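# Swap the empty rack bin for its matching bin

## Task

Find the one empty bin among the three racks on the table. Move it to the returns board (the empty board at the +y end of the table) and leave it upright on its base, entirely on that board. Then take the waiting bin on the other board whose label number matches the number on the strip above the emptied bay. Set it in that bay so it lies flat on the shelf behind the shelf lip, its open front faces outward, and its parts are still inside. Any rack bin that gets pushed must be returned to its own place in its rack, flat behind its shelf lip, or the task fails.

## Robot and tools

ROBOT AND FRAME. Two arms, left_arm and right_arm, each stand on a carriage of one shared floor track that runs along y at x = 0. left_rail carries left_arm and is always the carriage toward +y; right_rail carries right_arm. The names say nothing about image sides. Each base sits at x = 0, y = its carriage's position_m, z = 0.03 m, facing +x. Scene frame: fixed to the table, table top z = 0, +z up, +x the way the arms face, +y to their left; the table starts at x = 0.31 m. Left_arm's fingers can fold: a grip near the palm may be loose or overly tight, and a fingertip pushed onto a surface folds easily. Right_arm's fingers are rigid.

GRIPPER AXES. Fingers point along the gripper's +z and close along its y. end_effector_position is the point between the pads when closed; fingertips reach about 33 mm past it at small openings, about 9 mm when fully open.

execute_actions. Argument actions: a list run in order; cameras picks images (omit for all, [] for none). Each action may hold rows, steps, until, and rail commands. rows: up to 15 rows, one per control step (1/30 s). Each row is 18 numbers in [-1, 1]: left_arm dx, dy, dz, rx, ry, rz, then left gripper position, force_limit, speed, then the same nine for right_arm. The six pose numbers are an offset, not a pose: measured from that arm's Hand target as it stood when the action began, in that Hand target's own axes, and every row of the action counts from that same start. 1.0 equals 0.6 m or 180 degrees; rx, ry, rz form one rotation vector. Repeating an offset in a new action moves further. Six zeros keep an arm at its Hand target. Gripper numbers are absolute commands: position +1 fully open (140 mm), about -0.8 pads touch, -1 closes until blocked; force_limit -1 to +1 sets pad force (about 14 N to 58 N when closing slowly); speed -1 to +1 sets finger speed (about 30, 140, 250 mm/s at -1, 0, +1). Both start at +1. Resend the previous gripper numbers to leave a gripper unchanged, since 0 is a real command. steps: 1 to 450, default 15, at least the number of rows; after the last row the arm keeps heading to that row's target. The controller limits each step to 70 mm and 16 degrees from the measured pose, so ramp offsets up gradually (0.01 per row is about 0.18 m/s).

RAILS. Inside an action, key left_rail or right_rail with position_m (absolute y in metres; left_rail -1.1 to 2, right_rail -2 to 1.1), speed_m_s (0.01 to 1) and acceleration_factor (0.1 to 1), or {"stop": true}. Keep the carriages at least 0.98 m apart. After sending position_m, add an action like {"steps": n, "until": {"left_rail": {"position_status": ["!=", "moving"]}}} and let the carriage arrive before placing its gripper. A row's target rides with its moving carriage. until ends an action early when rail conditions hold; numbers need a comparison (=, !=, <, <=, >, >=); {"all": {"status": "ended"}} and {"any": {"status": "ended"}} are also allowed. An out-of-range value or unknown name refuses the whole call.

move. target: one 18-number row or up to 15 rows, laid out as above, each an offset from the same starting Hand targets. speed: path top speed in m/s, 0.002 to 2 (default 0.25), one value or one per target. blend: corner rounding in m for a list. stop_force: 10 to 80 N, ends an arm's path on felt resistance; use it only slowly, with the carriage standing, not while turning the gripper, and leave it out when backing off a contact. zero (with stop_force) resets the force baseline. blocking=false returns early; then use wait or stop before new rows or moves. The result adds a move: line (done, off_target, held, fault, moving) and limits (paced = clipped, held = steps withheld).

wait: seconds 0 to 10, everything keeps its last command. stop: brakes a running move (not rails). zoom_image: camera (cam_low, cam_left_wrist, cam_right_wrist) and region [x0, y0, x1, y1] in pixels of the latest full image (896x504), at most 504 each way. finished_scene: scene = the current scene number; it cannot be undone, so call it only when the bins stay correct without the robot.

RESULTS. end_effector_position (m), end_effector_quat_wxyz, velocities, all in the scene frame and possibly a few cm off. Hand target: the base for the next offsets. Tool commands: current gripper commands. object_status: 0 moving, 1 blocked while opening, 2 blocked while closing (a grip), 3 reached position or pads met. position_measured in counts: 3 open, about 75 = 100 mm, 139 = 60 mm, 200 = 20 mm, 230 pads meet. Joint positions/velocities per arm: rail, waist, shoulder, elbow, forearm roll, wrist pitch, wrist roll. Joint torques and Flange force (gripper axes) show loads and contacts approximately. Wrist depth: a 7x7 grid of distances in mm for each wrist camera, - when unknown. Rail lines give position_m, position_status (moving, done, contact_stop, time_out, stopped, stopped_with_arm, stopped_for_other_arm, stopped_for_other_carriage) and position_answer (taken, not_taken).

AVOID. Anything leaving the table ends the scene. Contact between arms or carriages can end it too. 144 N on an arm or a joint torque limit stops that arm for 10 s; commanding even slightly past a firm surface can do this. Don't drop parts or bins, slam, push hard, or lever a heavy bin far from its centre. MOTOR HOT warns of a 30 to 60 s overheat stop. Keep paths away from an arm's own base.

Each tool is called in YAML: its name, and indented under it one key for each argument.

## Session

execute_actions:
  actions: []

Scene clock: 0.00 s.
left_arm: end_effector_position=(+0.6500, +1.5013, +0.3520) position_measured=3 object_status=3 end_effector_quat_wxyz=(+0.000, +1.000, +0.000, +0.000) | right_arm: end_effector_position=(+0.6500, -1.3738, +0.3520) position_measured=3 object_status=3 end_effector_quat_wxyz=(+0.000, +1.000, +0.000, +0.000)
Joint positions: left_arm=[1.501 -0.053 0.164 1.605 0 1.373 1.518] | right_arm=[-1.374 -0.053 0.164 1.605 0 1.373 1.518]
Joint velocities: within noise
Joint torques (N m): no reading
Flange force (N): no reading
Wrist depth (mm): cam_left_wrist=[407 413 426 - - 403 438 / 432 430 467 - - - 470 / 460 462 479 - - - 484 / - 120 - - - 134 507 / - 103 - - - 117 90 / - 563 590 609 - 623 94 / - 656 594 607 615 636 -] | cam_right_wrist=[- 459 435 - - - 444 / 466 - - - - - - / - - - - - - - / - 115 - - 523 142 118 / - 115 553 - 550 544 101 / - 625 618 609 566 632 97 / - 659 638 612 594 633 -]
Hand target: left_arm +0.6500, +1.5013, +0.3520; +0.000, +1.000, +0.000, +0.000 | right_arm +0.6500, -1.3738, +0.3520; +0.000, +1.000, +0.000, +0.000
Tool commands: left_gripper/position=+1.0 left_gripper/force_limit=+1.0 left_gripper/speed=+1.0 right_gripper/position=+1.0 right_gripper/force_limit=+1.0 right_gripper/speed=+1.0
left_rail: position_m=1.501 position_status=done
right_rail: position_m=-1.374 position_status=done

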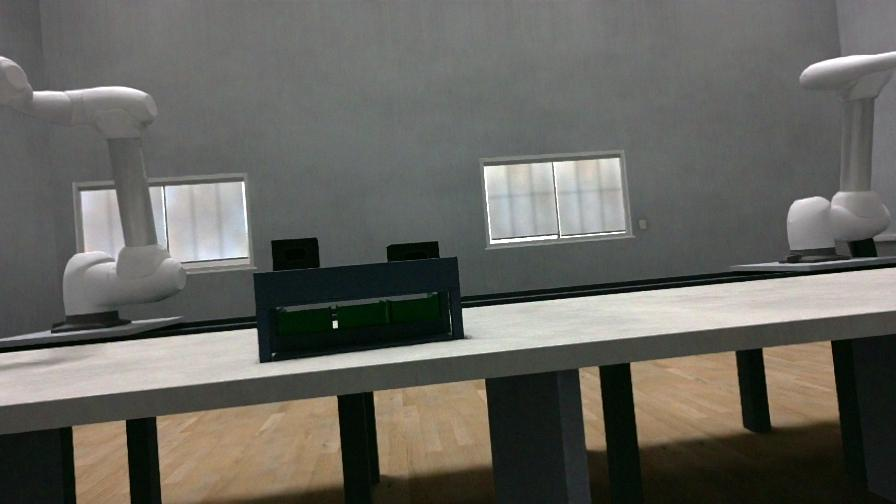

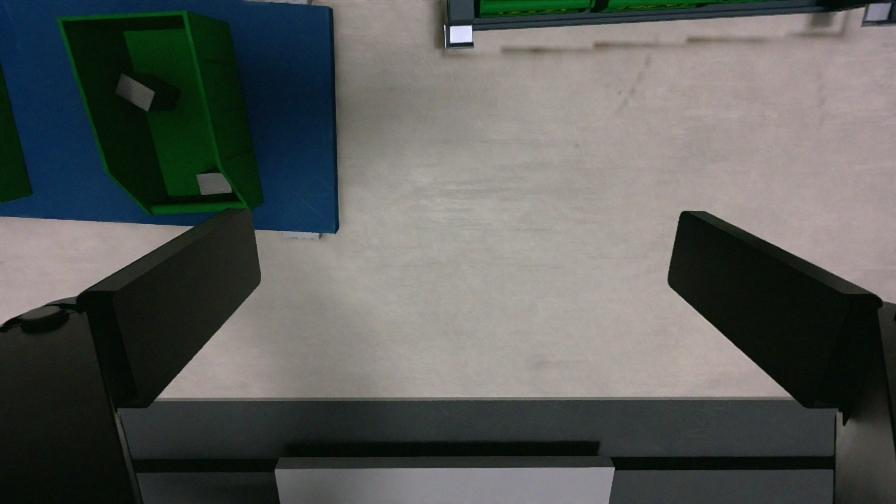

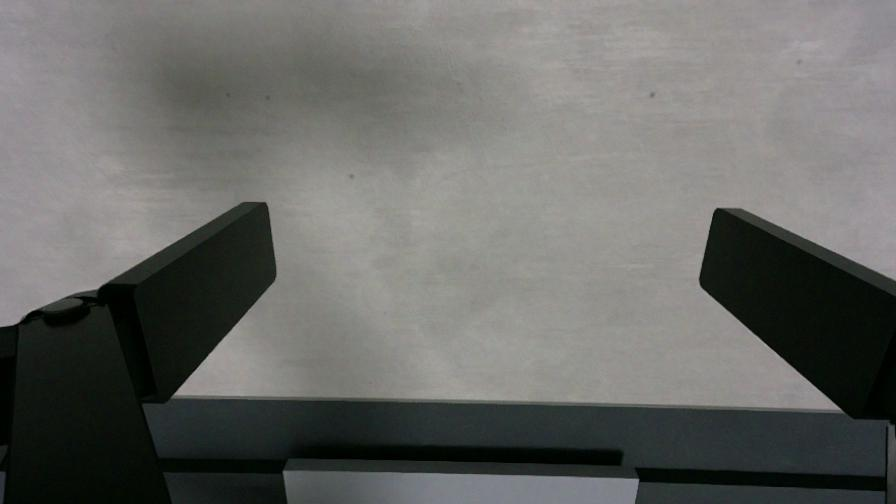

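Scene 1 done. Survey again.

move:
  target: [-0.3,0,-0.25,0,0.28,0,1,1,1,-0.3,0,-0.25,0,0.28,0,1,1,1]
  cameras: []

execute_actions:
  actions:
    - {"left_rail":{"position_m":2.0},"right_rail":{"position_m":-2.0},"steps":200,"until":{"all":{"status":"ended"}}}
  cameras: ["cam_left_wrist","cam_right_wrist"]

zoom_image:
  camera: "cam_left_wrist"
  region: [300, 200, 750, 420]

execute_actions:
  actions:
    - {"left_rail":{"position_m":1.2},"right_rail":{"position_m":-0.4},"steps":200,"until":{"all":{"status":"ended"}}}
  cameras: ["cam_left_wrist","cam_right_wrist"]

Scene clock: 13.47 s.
left_arm: end_effector_position=(+0.4700, +1.5013, +0.5020) position_measured=3 object_status=3 end_effector_quat_wxyz=(+0.000, +0.905, +0.000, +0.426) | right_arm: end_effector_position=(+0.4700, -1.3738, +0.5020) position_measured=3 object_status=3 end_effector_quat_wxyz=(+0.000, +0.905, +0.000, +0.426)
Joint positions: left_arm=[1.501 -0.162 -0.595 2.134 0.185 0.739 1.329] | right_arm=[-1.374 -0.162 -0.595 2.134 0.185 0.739 1.329]
Joint torques (N m): left_arm=[-3.7 9.76 -42.78 5.02 -2.45 -0.22] | right_arm=[1.12 14.27 -44.46 4.98 -1.79 0.03]
Flange force (N): left_arm=[0.0 0.0 0.0] | right_arm=[0.0 0.0 0.0]
Wrist depth (mm): cam_left_wrist=[2085 2139 2139 2158 2196 2177 2158 / - 842 857 848 - - 965 / - - - - 762 766 - / - 119 - - - 134 - / - 103 639 660 - 117 90 / - - 609 - - - 94 / - - - 562 - - -] | cam_right_wrist=[2230 2230 2173 2192 2119 2102 2155 / - 890 875 869 861 - - / - 846 794 761 789 - - / 697 115 - - - 142 111 / - 115 - 661 699 - 101 / - 609 - - - - 97 / - - - - - - -]
Hand target: left_arm +0.4700, +1.5013, +0.5020; +0.000, +0.905, +0.000, +0.426 | right_arm +0.4700, -1.3738, +0.5020; +0.000, +0.905, +0.000, +0.426
Off the commanded pose: left_arm 0.000 m, 0 deg | right_arm 0.000 m, 0 deg.
left_rail: position_m=1.501 position_status=done
right_rail: position_m=-1.374 position_status=done
move: done
No camera images: "cameras" was empty.

Scene clock: 15.50 s.
left_arm: end_effector_position=(+0.4700, +2.0000, +0.5020) position_measured=3 object_status=3 end_effector_quat_wxyz=(+0.000, +0.905, +0.000, +0.426) | right_arm: end_effector_position=(+0.4700, -1.9998, +0.5020) position_measured=3 object_status=3 end_effector_quat_wxyz=(+0.000, +0.905, +0.000, +0.426)
Joint positions: left_arm=[2 -0.162 -0.595 2.134 0.186 0.739 1.329] | right_arm=[-2 -0.162 -0.595 2.134 0.186 0.739 1.329]
Joint torques (N m): left_arm=[-3.91 10.72 -42.63 4.98 -2.55 -0.32] | right_arm=[1.19 14.61 -44.43 4.92 -1.78 0.02]
Flange force (N): left_arm=[0.0 0.0 0.0] | right_arm=[0.0 0.0 0.0]
Wrist depth (mm): cam_left_wrist=[2139 2085 2139 2139 2177 2139 2196 / 2139 - 885 - - 842 - / - - - 774 842 734 687 / - 119 - 680 653 134 672 / - 111 647 - 680 125 90 / - - 604 - 607 - 94 / - - - - - - -] | cam_right_wrist=[2155 2192 2192 2137 2211 2119 2119 / - - - - - 651 - / 768 718 - - 668 635 - / 770 115 697 - 695 142 106 / - 115 - - - - 101 / - 107 - - 609 - 97 / - - - - - - -]
Hand target: left_arm +0.4700, +2.0000, +0.5020; +0.000, +0.905, +0.000, +0.426 | right_arm +0.4700, -1.9998, +0.5020; +0.000, +0.905, +0.000, +0.426
Tool commands: left_gripper/position=+1.0 left_gripper/force_limit=+1.0 left_gripper/speed=+1.0 right_gripper/position=+1.0 right_gripper/force_limit=+1.0 right_gripper/speed=+1.0
Off the commanded pose: left_arm 0.000 m, 0 deg | right_arm 0.000 m, 0 deg.
left_rail: position_m=2.000 position_status=done
right_rail: position_m=-2.000 position_status=done
Images, in order (width x height): cam_left_wrist 896x504, cam_right_wrist 896x504.

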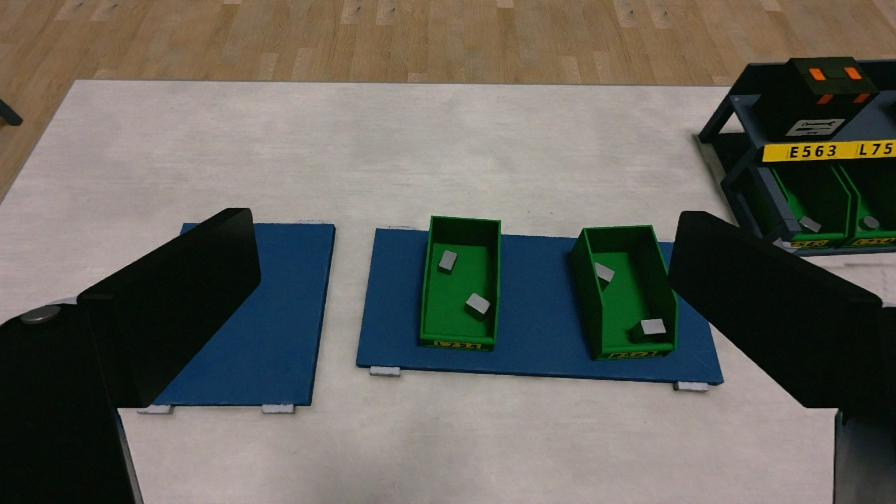

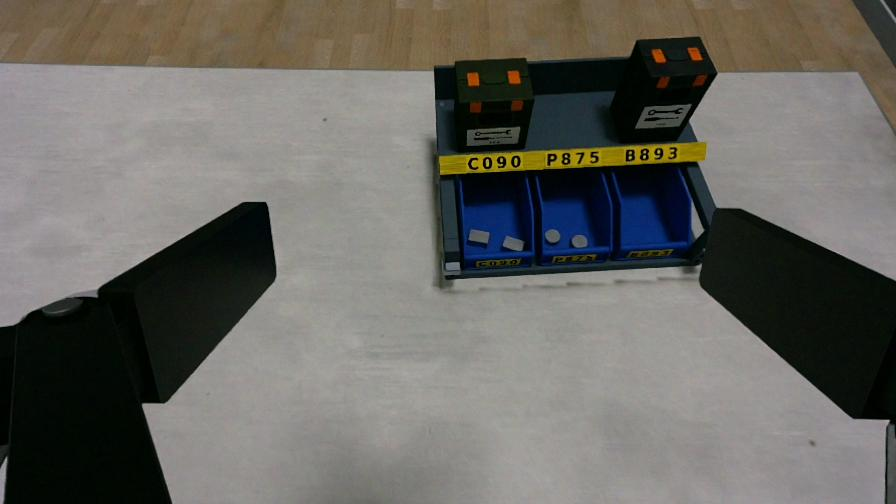

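Scaled by 1.120 from the camera's 896x504 image, which has a finer 1280x720 frame.

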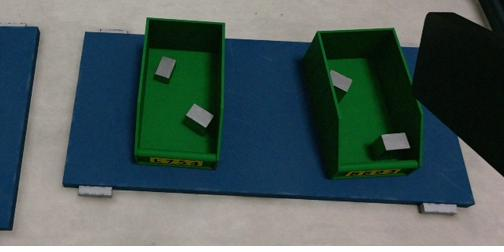

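Scene clock: 18.63 s.
left_arm: end_effector_position=(+0.4700, +1.2000, +0.5020) position_measured=3 object_status=3 end_effector_quat_wxyz=(+0.000, +0.905, +0.000, +0.426) | right_arm: end_effector_position=(+0.4700, -0.4001, +0.5020) position_measured=3 object_status=3 end_effector_quat_wxyz=(+0.000, +0.905, +0.000, +0.426)
Joint positions: left_arm=[1.2 -0.162 -0.595 2.134 0.186 0.739 1.329] | right_arm=[-0.4 -0.162 -0.595 2.134 0.186 0.739 1.329]
Joint torques (N m): left_arm=[-3.74 10.94 -42.91 5.03 -2.46 -0.28] | right_arm=[0.82 14.48 -44.47 4.91 -1.81 0.03]
Flange force (N): left_arm=[0.0 0.0 0.0] | right_arm=[0.0 0.0 0.0]
Wrist depth (mm): cam_left_wrist=[2103 2139 2177 2158 2139 2177 2177 / - - - - 965 1850 - / 750 - 724 - 771 - - / - 119 - 730 717 134 - / - 103 - - - 117 90 / - - - - 597 - 94 / - - - - - - -] | cam_right_wrist=[2173 2173 2137 2102 2211 2155 2119 / 830 936 866 710 825 - - / - 733 682 699 - - - / - 115 682 724 - 133 106 / - 115 - - - 658 101 / - - - 608 - - 96 / - - - 587 - - -]
Hand target: left_arm +0.4700, +1.2000, +0.5020; +0.000, +0.905, +0.000, +0.426 | right_arm +0.4700, -0.4001, +0.5020; +0.000, +0.905, +0.000, +0.426
Tool commands: left_gripper/position=+1.0 left_gripper/force_limit=+1.0 left_gripper/speed=+1.0 right_gripper/position=+1.0 right_gripper/force_limit=+1.0 right_gripper/speed=+1.0
Off the commanded pose: left_arm 0.000 m, 0 deg | right_arm 0.000 m, 0 deg.
left_rail: position_m=1.200 position_status=done
right_rail: position_m=-0.400 position_status=done
Images, in order (width x height): cam_left_wrist 896x504, cam_right_wrist 896x504.

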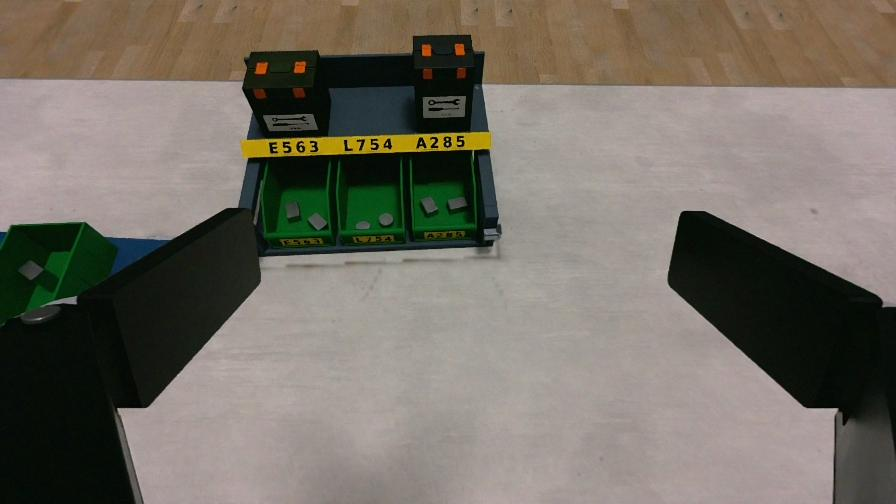

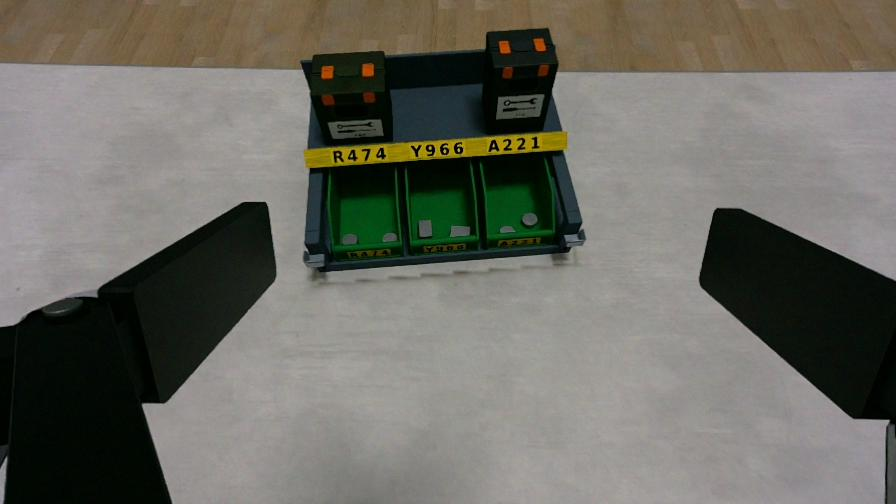

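execute_actions:
  actions:
    - {"left_rail":{"position_m":1.765},"right_rail":{"position_m":-2.0},"steps":200,"until":{"all":{"status":"ended"}}}
  cameras: []

move:
  target: [-0.238,0,0.24,0,-0.28,0,-0.37,0,0,-0.058,0.45,0.458,0,-0.28,0,-0.37,0,0]
  cameras: []

move:
  target: [0,0,0,0,0,-0.5,-0.37,0,0,0,0,0,0,0,-0.519,-0.37,0,0]
  cameras: []

move:
  target: [0,0,0,-0.111,0,0,-0.37,0,0,0,0,0,-0.111,0,0,-0.37,0,0]
  cameras: ["cam_left_wrist","cam_right_wrist"]

Scene clock: 45.73 s.
left_arm: end_effector_position=(+0.4700, +1.7650, +0.5020) position_measured=3 object_status=3 end_effector_quat_wxyz=(+0.000, +0.905, +0.000, +0.426) | right_arm: end_effector_position=(+0.4700, -1.9998, +0.5020) position_measured=3 object_status=3 end_effector_quat_wxyz=(+0.000, +0.905, +0.000, +0.426)
Joint positions: left_arm=[1.765 -0.162 -0.595 2.134 0.186 0.739 1.329] | right_arm=[-2 -0.162 -0.595 2.134 0.186 0.739 1.329]
Joint torques (N m): left_arm=[-3.6 10.81 -42.52 5.1 -2.47 -0.34] | right_arm=[0.97 14.48 -44.44 4.9 -1.8 0.08]
Flange force (N): left_arm=[0.0 0.0 0.0] | right_arm=[0.0 0.0 0.0]
Wrist depth (mm): cam_left_wrist=[2103 2139 2103 2139 2139 2177 2257 / - 950 918 2257 - - - / 809 - - 766 - 695 691 / - 119 618 - - 134 676 / - 111 680 626 - 117 90 / - 596 - 651 644 - 94 / - - 544 - - - -] | cam_right_wrist=[2173 2119 2230 2192 2211 2230 2119 / - 887 872 841 - 673 881 / - - 799 638 682 - - / - 115 - - 710 142 706 / - 115 - - - 653 101 / - - - 619 616 611 97 / - 578 580 598 - - -]
Hand target: left_arm +0.4700, +1.7650, +0.5020; +0.000, +0.905, +0.000, +0.426 | right_arm +0.4700, -1.9998, +0.5020; +0.000, +0.905, +0.000, +0.426
Tool commands: left_gripper/position=+1.0 left_gripper/force_limit=+1.0 left_gripper/speed=+1.0 right_gripper/position=+1.0 right_gripper/force_limit=+1.0 right_gripper/speed=+1.0
Off the commanded pose: left_arm 0.000 m, 0 deg | right_arm 0.000 m, 0 deg.
left_rail: position_m=1.765 position_status=done
right_rail: position_m=-2.000 position_status=done
No camera images: "cameras" was empty.

Scene clock: 48.03 s.
left_arm: end_effector_position=(+0.4899, +1.7650, +0.3002) position_measured=176 object_status=3 end_effector_quat_wxyz=(+0.000, +1.000, +0.000, +0.000) | right_arm: end_effector_position=(+0.6595, -2.2699, +0.3001) position_measured=176 object_status=3 end_effector_quat_wxyz=(+0.000, +1.000, +0.000, +0.000)
Joint positions: left_arm=[1.765 -0.07 -0.072 1.948 0 1.265 1.5] | right_arm=[-2 -0.437 0.281 1.553 0 1.307 1.134]
Joint torques (N m): left_arm=[-3.72 -33.59 -38.55 4.5 -0.45 -0.35] | right_arm=[0.81 -69.93 -40.49 4.54 0.03 -0.01]
Flange force (N): left_arm=[4.2 -8.3 -3.3] | right_arm=[0.7 1.6 1.4]
Wrist depth (mm): cam_left_wrist=[- 369 361 373 374 - 400 / 405 - - - - 407 415 / 427 441 - - - 434 - / - - 452 - 120 - - / 499 - 82 516 - 89 490 / - - - 498 - 77 - / - - - 521 - - -] | cam_right_wrist=[332 381 385 390 345 401 - / 421 - - 415 - - - / 448 - - 427 432 - 413 / 474 - - 115 130 - - / 503 - 83 - - 90 85 / - - - - - - - / - - - 587 - - -]
Hand target: left_arm +0.4900, +1.7650, +0.3002; +0.000, +1.000, +0.000, +0.000 | right_arm +0.6596, -2.2699, +0.3000; +0.000, +1.000, +0.000, +0.000
Off the commanded pose: left_arm 0.000 m, 0 deg | right_arm 0.000 m, 0 deg.
left_rail: position_m=1.765 position_status=done
right_rail: position_m=-2.000 position_status=done
move: done
No camera images: "cameras" was empty.

Scene clock: 51.80 s.
left_arm: end_effector_position=(+0.4900, +1.7650, +0.3002) position_measured=176 object_status=3 end_effector_quat_wxyz=(+0.000, +0.707, +0.707, +0.000) | right_arm: end_effector_position=(+0.6596, -2.2699, +0.3000) position_measured=176 object_status=3 end_effector_quat_wxyz=(+0.000, +0.686, +0.728, +0.000)
Joint positions: left_arm=[1.765 -0.07 -0.072 1.948 0 1.265 -0.07] | right_arm=[-2 -0.437 0.281 1.553 0 1.307 -0.497]
Joint torques (N m): left_arm=[-3.14 -33.83 -38.68 4.51 -0.34 -0.64] | right_arm=[0.76 -70.99 -40.8 4.51 0.23 0.22]
Flange force (N): left_arm=[7.6 4.6 -2.6] | right_arm=[-2.2 1.4 2.5]
Wrist depth (mm): cam_left_wrist=[361 399 - 379 372 377 - / 378 419 407 411 399 389 401 / 400 435 - - 409 413 360 / 424 435 - 458 148 366 - / 443 - 82 - - 81 487 / - - - - - 77 - / - - - - - - -] | cam_right_wrist=[406 - 396 - 383 383 294 / 435 - 418 - 408 403 306 / 1227 - - - 423 416 296 / 1295 - - 116 157 351 296 / 1379 - 83 - - 90 - / - - - - - - - / - - - - - - -]
Hand target: left_arm +0.4900, +1.7650, +0.3002; +0.000, +0.707, +0.707, +0.000 | right_arm +0.6596, -2.2699, +0.3000; +0.000, +0.686, +0.728, +0.000
Off the commanded pose: left_arm 0.000 m, 0 deg | right_arm 0.000 m, 0 deg.
left_rail: position_m=1.765 position_status=done
right_rail: position_m=-2.000 position_status=done
move: done
No camera images: "cameras" was empty.

Scene clock: 53.03 s.
left_arm: end_effector_position=(+0.4900, +1.7650, +0.3002) position_measured=176 object_status=3 end_effector_quat_wxyz=(+0.123, +0.696, +0.696, +0.123) | right_arm: end_effector_position=(+0.6596, -2.2699, +0.3000) position_measured=176 object_status=3 end_effector_quat_wxyz=(+0.119, +0.675, +0.717, +0.126)
Joint positions: left_arm=[1.765 -0.092 -0.258 2.136 0.039 0.916 -0.11] | right_arm=[-2 -0.525 0.135 1.772 0.233 0.954 -0.694]
Joint torques (N m): left_arm=[-4.27 -18.11 -39.39 4.6 -1.37 -0.33] | right_arm=[1.42 -56.37 -41.18 4.66 -0.66 0.01]
Flange force (N): left_arm=[12.8 9.9 1.6] | right_arm=[-3.0 -0.4 2.5]
Wrist depth (mm): cam_left_wrist=[319 - - 389 418 - 1732 / 338 - - 413 435 - 1878 / 352 - - 424 465 - 1836 / 372 - - 451 148 672 2033 / 386 - 82 - - 89 2236 / - - - - - 77 67 / - - - - - - -] | cam_right_wrist=[- 340 374 392 425 370 1781 / - 372 - 426 448 360 1687 / - - 411 439 448 329 294 / - - 103 137 156 315 1928 / - - 83 - - 91 2035 / - - - - - - - / - - - - - - -]
Hand target: left_arm +0.4900, +1.7650, +0.3002; +0.123, +0.696, +0.696, +0.123 | right_arm +0.6596, -2.2699, +0.3000; +0.119, +0.675, +0.717, +0.126
Off the commanded pose: left_arm 0.000 m, 0 deg | right_arm 0.000 m, 0 deg.
left_rail: position_m=1.765 position_status=done
right_rail: position_m=-2.000 position_status=done
move: done
Images, in order (width x height): cam_left_wrist 896x504, cam_right_wrist 896x504.

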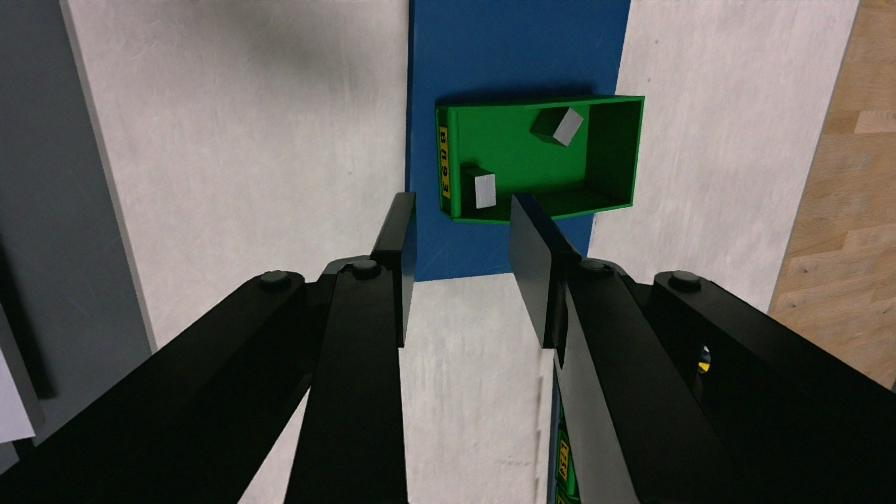

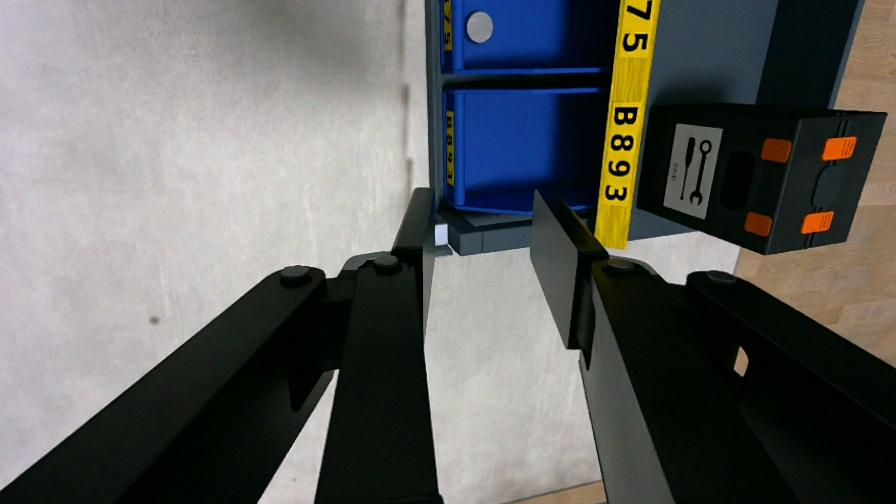

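move:
  target: [-0.028,0.007,0.36,0,0.004,-0.011,-0.37,0,-1,0,-0.003,0.35,0,0,0,-0.37,0,-1]
  cameras: ["cam_left_wrist","cam_right_wrist"]
  speed: 0.2

Scene clock: 76.20 s.
left_arm: end_effector_position=(+0.5677, +1.7482, +0.0987) position_measured=176 object_status=3 end_effector_quat_wxyz=(+0.120, +0.683, +0.709, +0.125) | right_arm: end_effector_position=(+0.7295, -2.2657, +0.1021) position_measured=176 object_status=3 end_effector_quat_wxyz=(+0.119, +0.675, +0.717, +0.126)
Joint positions: left_arm=[1.765 -0.122 0.084 2.257 0.122 0.459 -0.259] | right_arm=[-2 -0.468 0.383 1.849 0.298 0.627 -0.744]
Joint torques (N m): left_arm=[-3.49 -42.67 -29.76 3.62 -1.44 -0.11] | right_arm=[0.93 -75.25 -34.88 3.94 -0.45 0.06]
Flange force (N): left_arm=[7.8 7.5 2.7] | right_arm=[-2.1 0.2 3.7]
Wrist depth (mm): cam_left_wrist=[164 181 190 194 216 242 - / - 189 200 201 223 236 203 / 182 192 - 212 236 247 214 / - - 219 203 148 257 - / 194 - 82 238 - 83 - / - - - 258 - 77 - / - - - - - - -] | cam_right_wrist=[173 180 198 201 221 240 152 / 181 188 - 216 236 256 159 / 191 201 208 226 249 268 167 / 197 211 - 222 158 279 178 / 203 - 84 220 128 90 181 / - - - - 194 - - / - - - 311 - - -]
Hand target: left_arm +0.5677, +1.7482, +0.0986; +0.120, +0.683, +0.709, +0.125 | right_arm +0.7295, -2.2657, +0.1021; +0.119, +0.675, +0.717, +0.126
Off the commanded pose: left_arm 0.000 m, 0 deg | right_arm 0.000 m, 0 deg.
left_rail: position_m=1.765 position_status=done
right_rail: position_m=-2.000 position_status=done
move: done
Images, in order (width x height): cam_left_wrist 896x504, cam_right_wrist 896x504.

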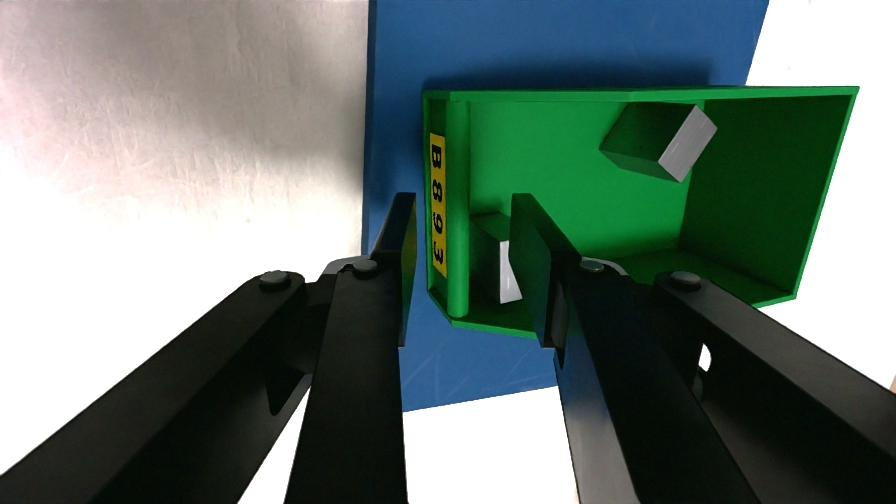

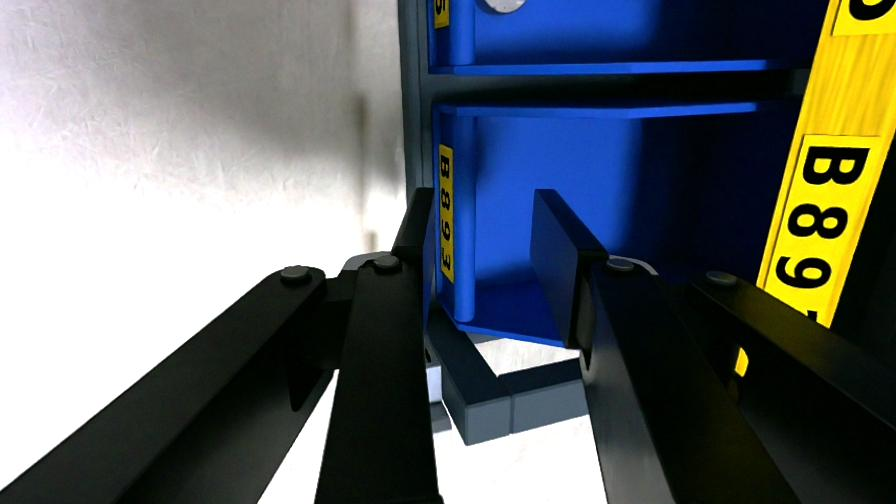

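move:
  target: [0,0,0.05,0,0,0,-0.37,0,-1,0,-0.01,0.057,0,0,0,-0.37,0,-1]
  cameras: ["cam_left_wrist","cam_right_wrist"]
  speed: 0.03
  stop_force: 12

zoom_image:
  camera: "cam_left_wrist"
  region: [360, 80, 620, 380]

Scene clock: 93.57 s.
left_arm: end_effector_position=(+0.5780, +1.7486, +0.0704) position_measured=176 object_status=3 end_effector_quat_wxyz=(+0.120, +0.683, +0.709, +0.125) | right_arm: end_effector_position=(+0.7356, -2.2653, +0.0679) position_measured=176 object_status=3 end_effector_quat_wxyz=(+0.119, +0.675, +0.717, +0.126)
Joint positions: left_arm=[1.765 -0.119 0.141 2.262 0.137 0.397 -0.273] | right_arm=[-2 -0.463 0.426 1.86 0.32 0.574 -0.768]
Joint torques (N m): left_arm=[-3.76 -43 -25.42 3.23 -0.55 -0.27] | right_arm=[0.74 -77.87 -33.47 3.74 -0.4 0.05]
Flange force (N): left_arm=[9.3 8.5 -2.7] | right_arm=[-1.8 0.2 3.3]
Wrist depth (mm): cam_left_wrist=[145 156 164 167 187 208 - / 154 162 175 171 193 196 188 / 159 169 181 179 207 219 191 / 166 177 188 164 135 239 202 / - 176 82 177 171 98 90 / - - - 228 250 - 74 / - - - 285 301 - -] | cam_right_wrist=[149 154 169 171 186 205 185 / - 165 174 183 198 220 216 / 160 171 184 190 209 236 216 / 165 178 186 140 158 248 219 / 178 - 84 203 128 91 150 / - - - - - - - / - - - 167 - - -]
Hand target: left_arm +0.5780, +1.7486, +0.0704; +0.120, +0.683, +0.709, +0.125 | right_arm +0.7356, -2.2653, +0.0679; +0.119, +0.675, +0.717, +0.126
Off the commanded pose: left_arm 0.000 m, 0 deg | right_arm 0.000 m, 0 deg.
left_rail: position_m=1.765 position_status=done
right_rail: position_m=-2.000 position_status=done
move: done
Images, in order (width x height): cam_left_wrist 896x504, cam_right_wrist 896x504.

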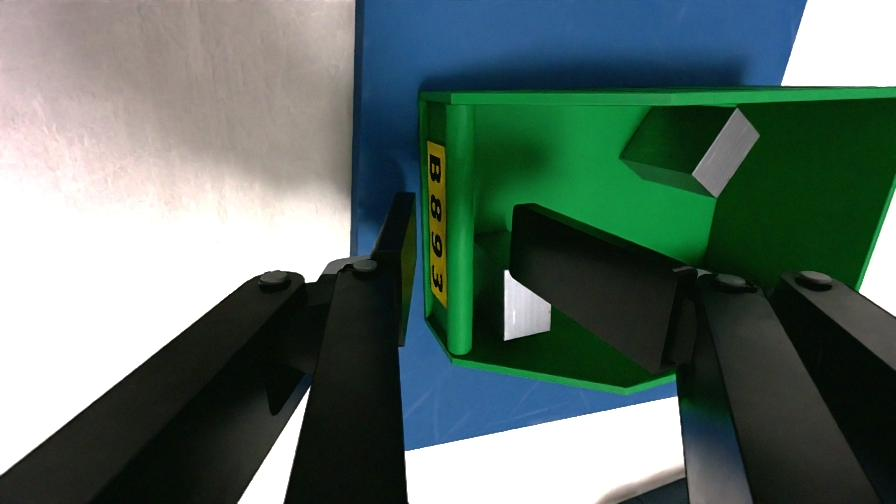

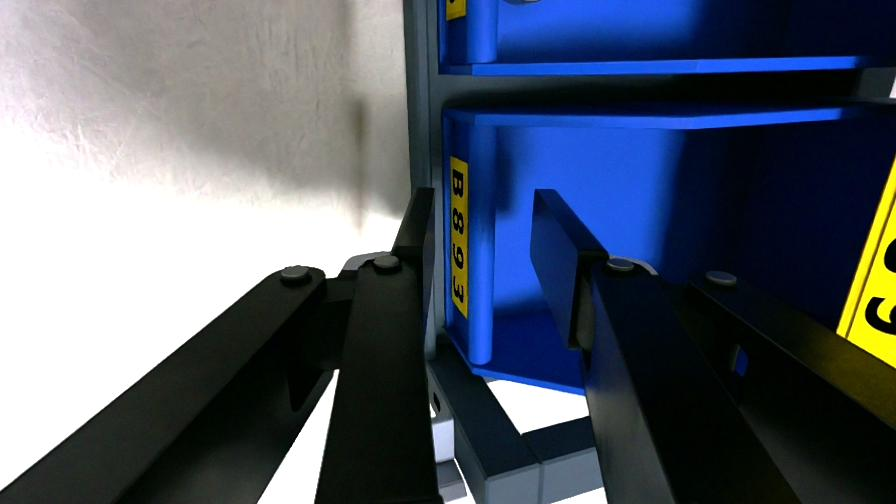

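Scaled by 1.680 from the camera's 896x504 image, which has a finer 1280x720 frame.

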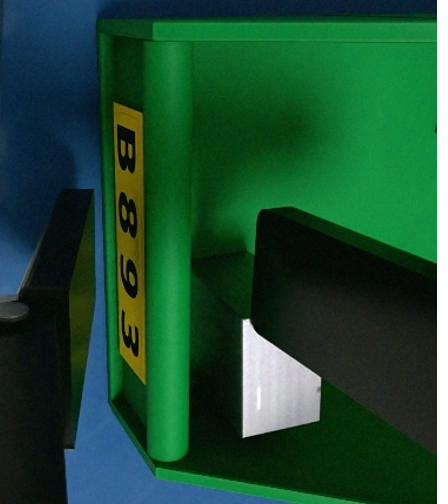

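move:
  target: [0,0,-0.15,0,0,0,-0.37,0,-1,0,0,0,0,0,0,-1,0,-1]
  speed: 0.1

Scene clock: 140.23 s.
left_arm: end_effector_position=(+0.5472, +1.7474, +0.1550) position_measured=176 object_status=3 end_effector_quat_wxyz=(+0.120, +0.683, +0.709, +0.125) | right_arm: end_effector_position=(+0.7356, -2.2653, +0.0679) position_measured=218 object_status=0 end_effector_quat_wxyz=(+0.119, +0.675, +0.717, +0.126)
Joint positions: left_arm=[1.765 -0.13 -0.024 2.237 0.102 0.587 -0.242] | right_arm=[-2 -0.463 0.426 1.86 0.32 0.574 -0.768]
Joint torques (N m): left_arm=[-4.38 -34.04 -33.39 3.97 -1.25 -0.28] | right_arm=[1.46 -70.42 -29.9 3.58 -0.15 0.03]
Flange force (N): left_arm=[10.8 7.1 1.8] | right_arm=[-2.0 1.2 -5.7]
Wrist depth (mm): cam_left_wrist=[209 219 - 248 279 300 - / 217 232 - 257 282 278 421 / 229 243 - 267 290 299 434 / - - 275 260 120 287 480 / - - 82 306 - 81 2158 / - - - - - 77 67 / - - - 381 - - -] | cam_right_wrist=[- 155 165 171 187 205 - / 153 - 173 182 198 218 222 / 159 171 188 187 211 236 218 / 167 - 194 116 216 247 219 / 173 - 79 79 84 84 155 / - - 67 - - 72 153 / - - - - - - -]
Hand target: left_arm +0.5472, +1.7474, +0.1550; +0.120, +0.683, +0.709, +0.125 | right_arm +0.7356, -2.2653, +0.0679; +0.119, +0.675, +0.717, +0.126
Off the commanded pose: left_arm 0.000 m, 0 deg | right_arm 0.000 m, 0 deg.
left_rail: position_m=1.765 position_status=done
right_rail: position_m=-2.000 position_status=done
move: done

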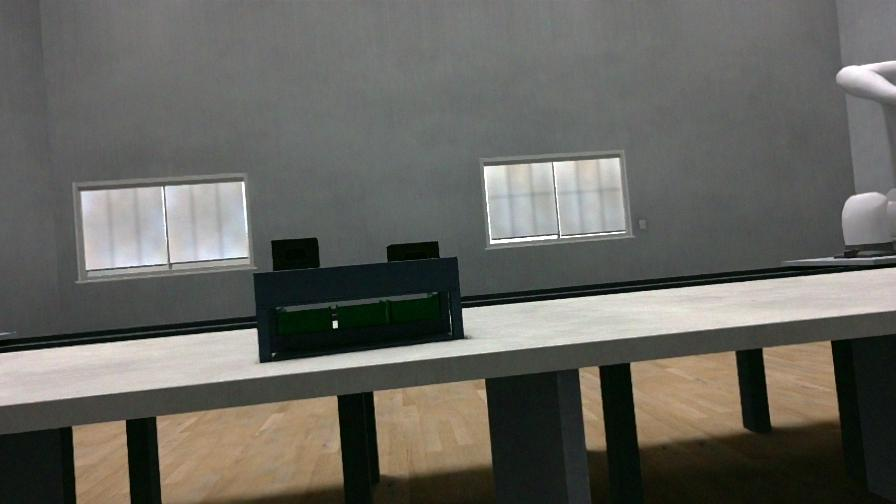

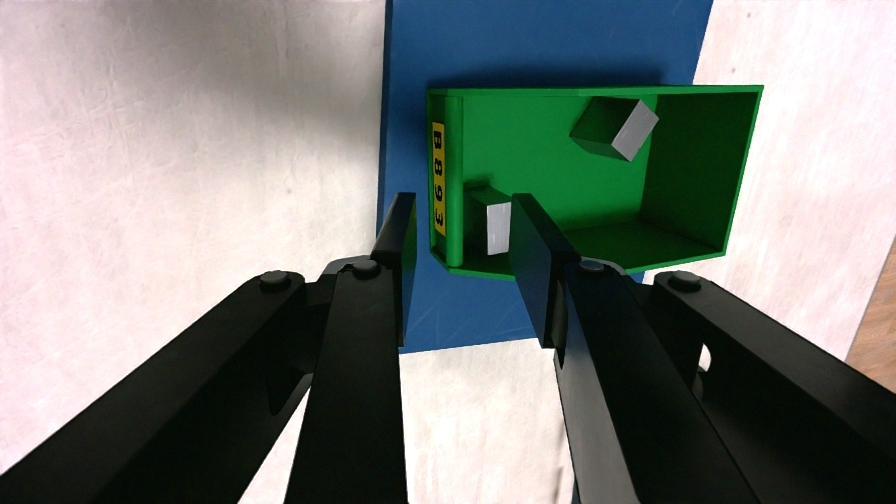

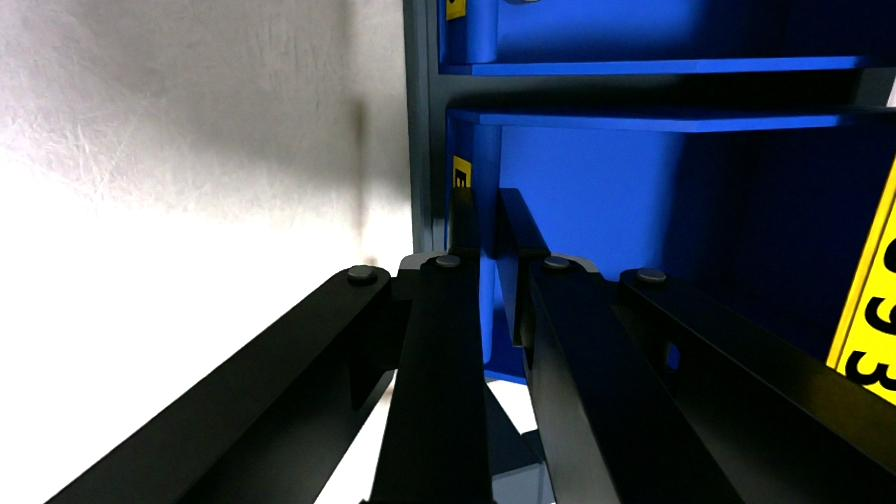

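move:
  target:
    - [0.027,0,0,0,0,0,-0.37,0,-1,0,0,0,0,0,0,-1,0,-1]
    - [0.027,0,0.151,0,0,0,-0.37,0,-1,0,0,0,0,0,0,-1,0,-1]
  speed: 0.08

zoom_image:
  camera: "cam_left_wrist"
  region: [300, 50, 700, 350]

Scene clock: 159.27 s.
left_arm: end_effector_position=(+0.5776, +1.7648, +0.0699) position_measured=176 object_status=3 end_effector_quat_wxyz=(+0.120, +0.683, +0.709, +0.125) | right_arm: end_effector_position=(+0.7356, -2.2653, +0.0679) position_measured=218 object_status=2 end_effector_quat_wxyz=(+0.119, +0.675, +0.717, +0.126)
Joint positions: left_arm=[1.765 -0.084 0.141 2.264 0.108 0.393 -0.213] | right_arm=[-2 -0.463 0.426 1.86 0.32 0.574 -0.768]
Joint torques (N m): left_arm=[-3.65 -44.55 -27.6 3.4 -1.08 -0.3] | right_arm=[1.35 -70.78 -30.15 3.59 -0.31 0.07]
Flange force (N): left_arm=[9.7 5.5 -0.5] | right_arm=[-1.8 0.9 -6.3]
Wrist depth (mm): cam_left_wrist=[146 157 166 168 188 207 226 / - 161 174 175 193 216 - / 158 174 181 178 203 187 178 / - 173 - 189 148 238 196 / 173 - 83 185 - 89 196 / - - - 218 - 77 - / - - - 237 - - -] | cam_right_wrist=[147 156 165 171 184 204 148 / 154 163 174 181 195 215 208 / - 170 185 188 211 236 212 / - - 186 120 216 248 219 / 177 - 79 79 84 84 155 / - - 67 - - 72 154 / - - - - - - -]
Hand target: left_arm +0.5776, +1.7648, +0.0699; +0.120, +0.683, +0.709, +0.125 | right_arm +0.7356, -2.2653, +0.0679; +0.119, +0.675, +0.717, +0.126
Off the commanded pose: left_arm 0.000 m, 0 deg | right_arm 0.000 m, 0 deg.
left_rail: position_m=1.765 position_status=done
right_rail: position_m=-2.000 position_status=done
move: done

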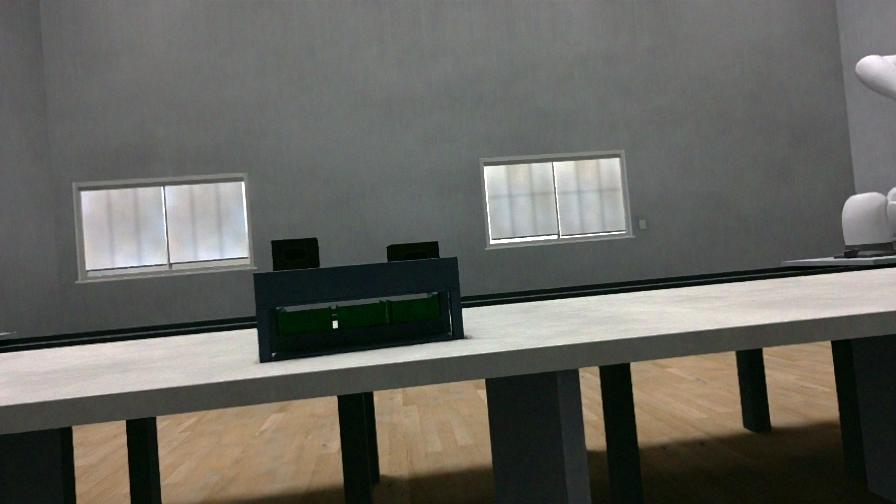

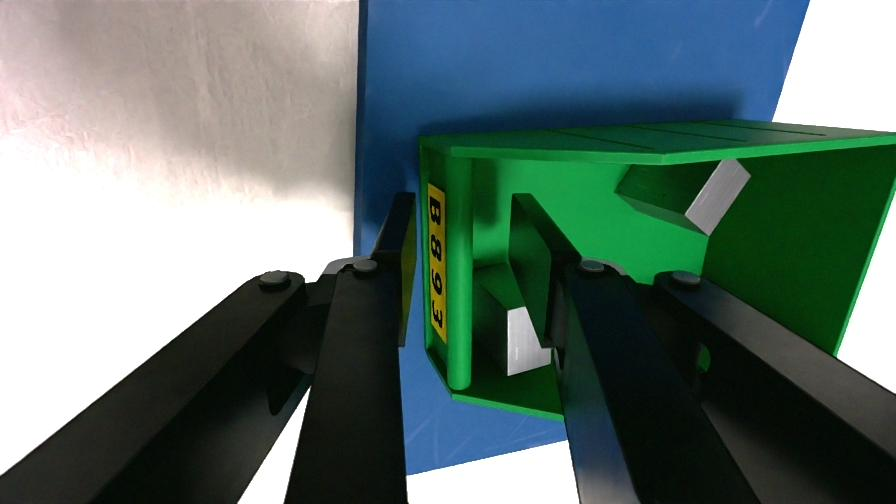

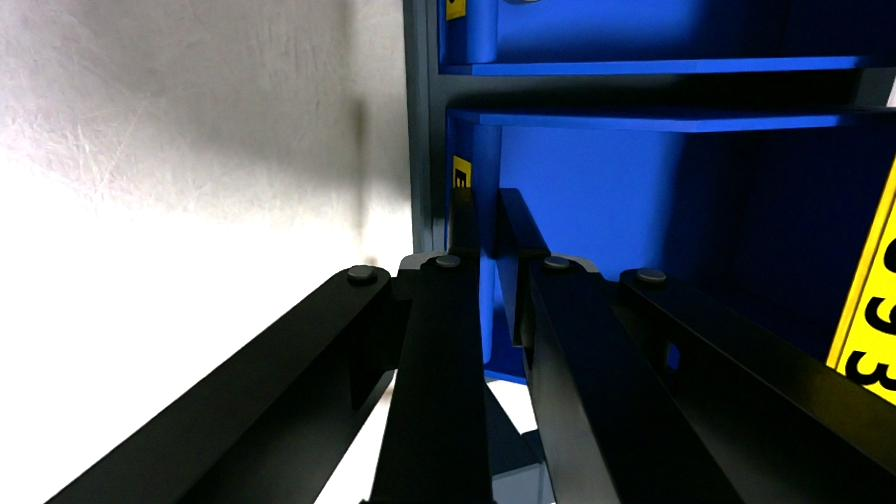

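Scaled by 1.260 from the camera's 896x504 image, which has a finer 1280x720 frame.

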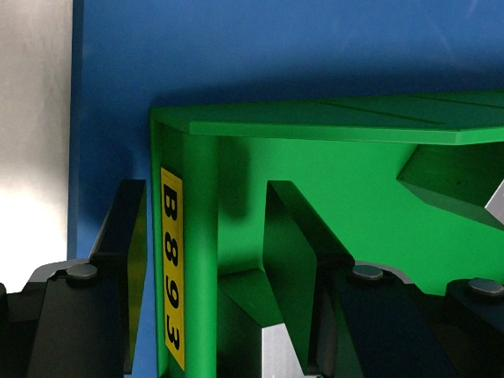

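execute_actions:
  actions:
    - {"rows":[[0,0,0,0,0,0,-1,-0.7,-1,0,0,0,0,0,0,-1,0,-1]],"steps":80}
  cameras: []

move:
  target:
    - [0,0.0342,-0.094,0,0,0,-1,-0.7,-1,0,0.0085,-0.0235,0.03,0,0,-1,0,-1]
    - [0,0.057,-0.157,0,0,0,-1,-0.7,-1,0,-0.086,-0.058,0.03,0,0,-1,0,-1]
  speed: 0.06

Scene clock: 169.53 s.
left_arm: end_effector_position=(+0.5776, +1.7648, +0.0699) position_measured=216 object_status=2 end_effector_quat_wxyz=(+0.120, +0.683, +0.709, +0.125) | right_arm: end_effector_position=(+0.7356, -2.2653, +0.0679) position_measured=218 object_status=2 end_effector_quat_wxyz=(+0.119, +0.675, +0.717, +0.126)
Joint positions: left_arm=[1.765 -0.084 0.141 2.264 0.108 0.393 -0.213] | right_arm=[-2 -0.463 0.426 1.86 0.32 0.574 -0.768]
Joint torques (N m): left_arm=[-4.18 -43.26 -26.12 3.28 -0.93 -0.19] | right_arm=[1.45 -70.68 -30.07 3.62 -0.26 0.07]
Flange force (N): left_arm=[9.8 7.2 -2.6] | right_arm=[-1.8 1.0 -6.4]
Wrist depth (mm): cam_left_wrist=[145 153 163 168 187 211 259 / - 163 179 174 193 219 274 / 158 168 184 178 206 187 188 / 165 173 192 129 216 241 201 / 174 183 83 78 - 229 213 / - - 68 - - 68 - / - - - - - - -] | cam_right_wrist=[- 155 - 171 186 204 150 / - 166 176 182 198 216 221 / - 171 185 191 211 236 217 / 170 176 188 120 217 248 220 / - - 79 79 84 84 155 / - - 67 - - 72 154 / - - - - - - -]
Hand target: left_arm +0.5776, +1.7648, +0.0699; +0.120, +0.683, +0.709, +0.125 | right_arm +0.7356, -2.2653, +0.0679; +0.119, +0.675, +0.717, +0.126
Off the commanded pose: left_arm 0.000 m, 0 deg | right_arm 0.000 m, 0 deg.
left_rail: position_m=1.765 position_status=done
right_rail: position_m=-2.000 position_status=done
No camera images: "cameras" was empty.

Scene clock: 172.13 s.
left_arm: end_effector_position=(+0.5775, +1.7648, +0.1700) position_measured=216 object_status=2 end_effector_quat_wxyz=(+0.120, +0.683, +0.709, +0.125) | right_arm: end_effector_position=(+0.6753, -2.2689, +0.0829) position_measured=218 object_status=2 end_effector_quat_wxyz=(+0.087, +0.680, +0.722, +0.092)
Joint positions: left_arm=[1.765 -0.084 0.007 2.173 0.071 0.616 -0.172] | right_arm=[-2 -0.487 0.365 1.899 0.212 0.67 -0.699]
Joint torques (N m): left_arm=[-4.26 -40.77 -37.44 4.12 -2.19 -0.34] | right_arm=[0.27 -67.68 -29.49 3.35 0.84 -0.06]
Flange force (N): left_arm=[10.3 4.2 5.6] | right_arm=[-1.9 3.8 -0.9]
Wrist depth (mm): cam_left_wrist=[- - 249 262 295 361 413 / 236 243 259 272 306 - - / 239 252 281 178 208 195 200 / - 272 289 117 220 246 218 / 259 - 82 83 - 230 1968 / - - 68 - - 68 2299 / - - - - - - -] | cam_right_wrist=[- 174 185 195 193 211 224 / - - - 195 206 218 223 / 186 184 - 179 211 232 211 / 190 - 211 112 215 246 214 / 201 210 79 79 84 84 210 / - - 67 - - 72 193 / - - - - - - -]
Hand target: left_arm +0.5775, +1.7648, +0.1701; +0.120, +0.683, +0.709, +0.125 | right_arm +0.6753, -2.2690, +0.0829; +0.087, +0.680, +0.722, +0.092
Off the commanded pose: left_arm 0.000 m, 0 deg | right_arm 0.000 m, 0 deg.
left_rail: position_m=1.765 position_status=done
right_rail: position_m=-2.000 position_status=done
move: done

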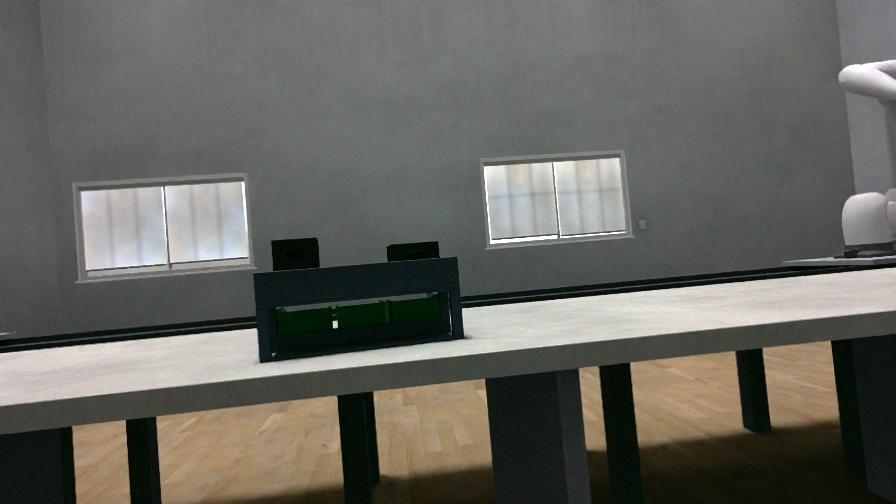

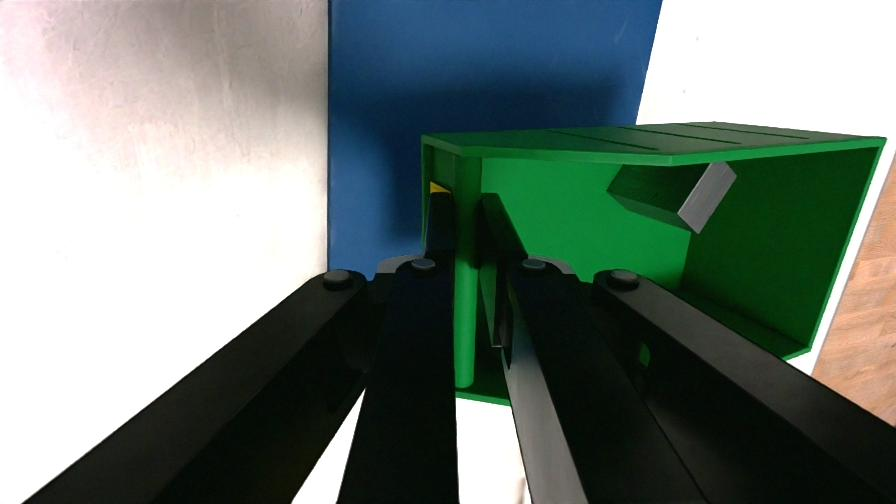

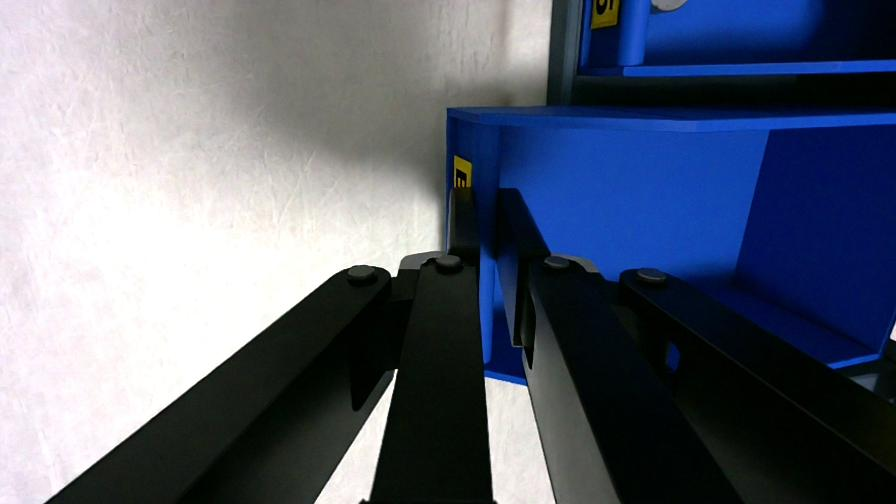

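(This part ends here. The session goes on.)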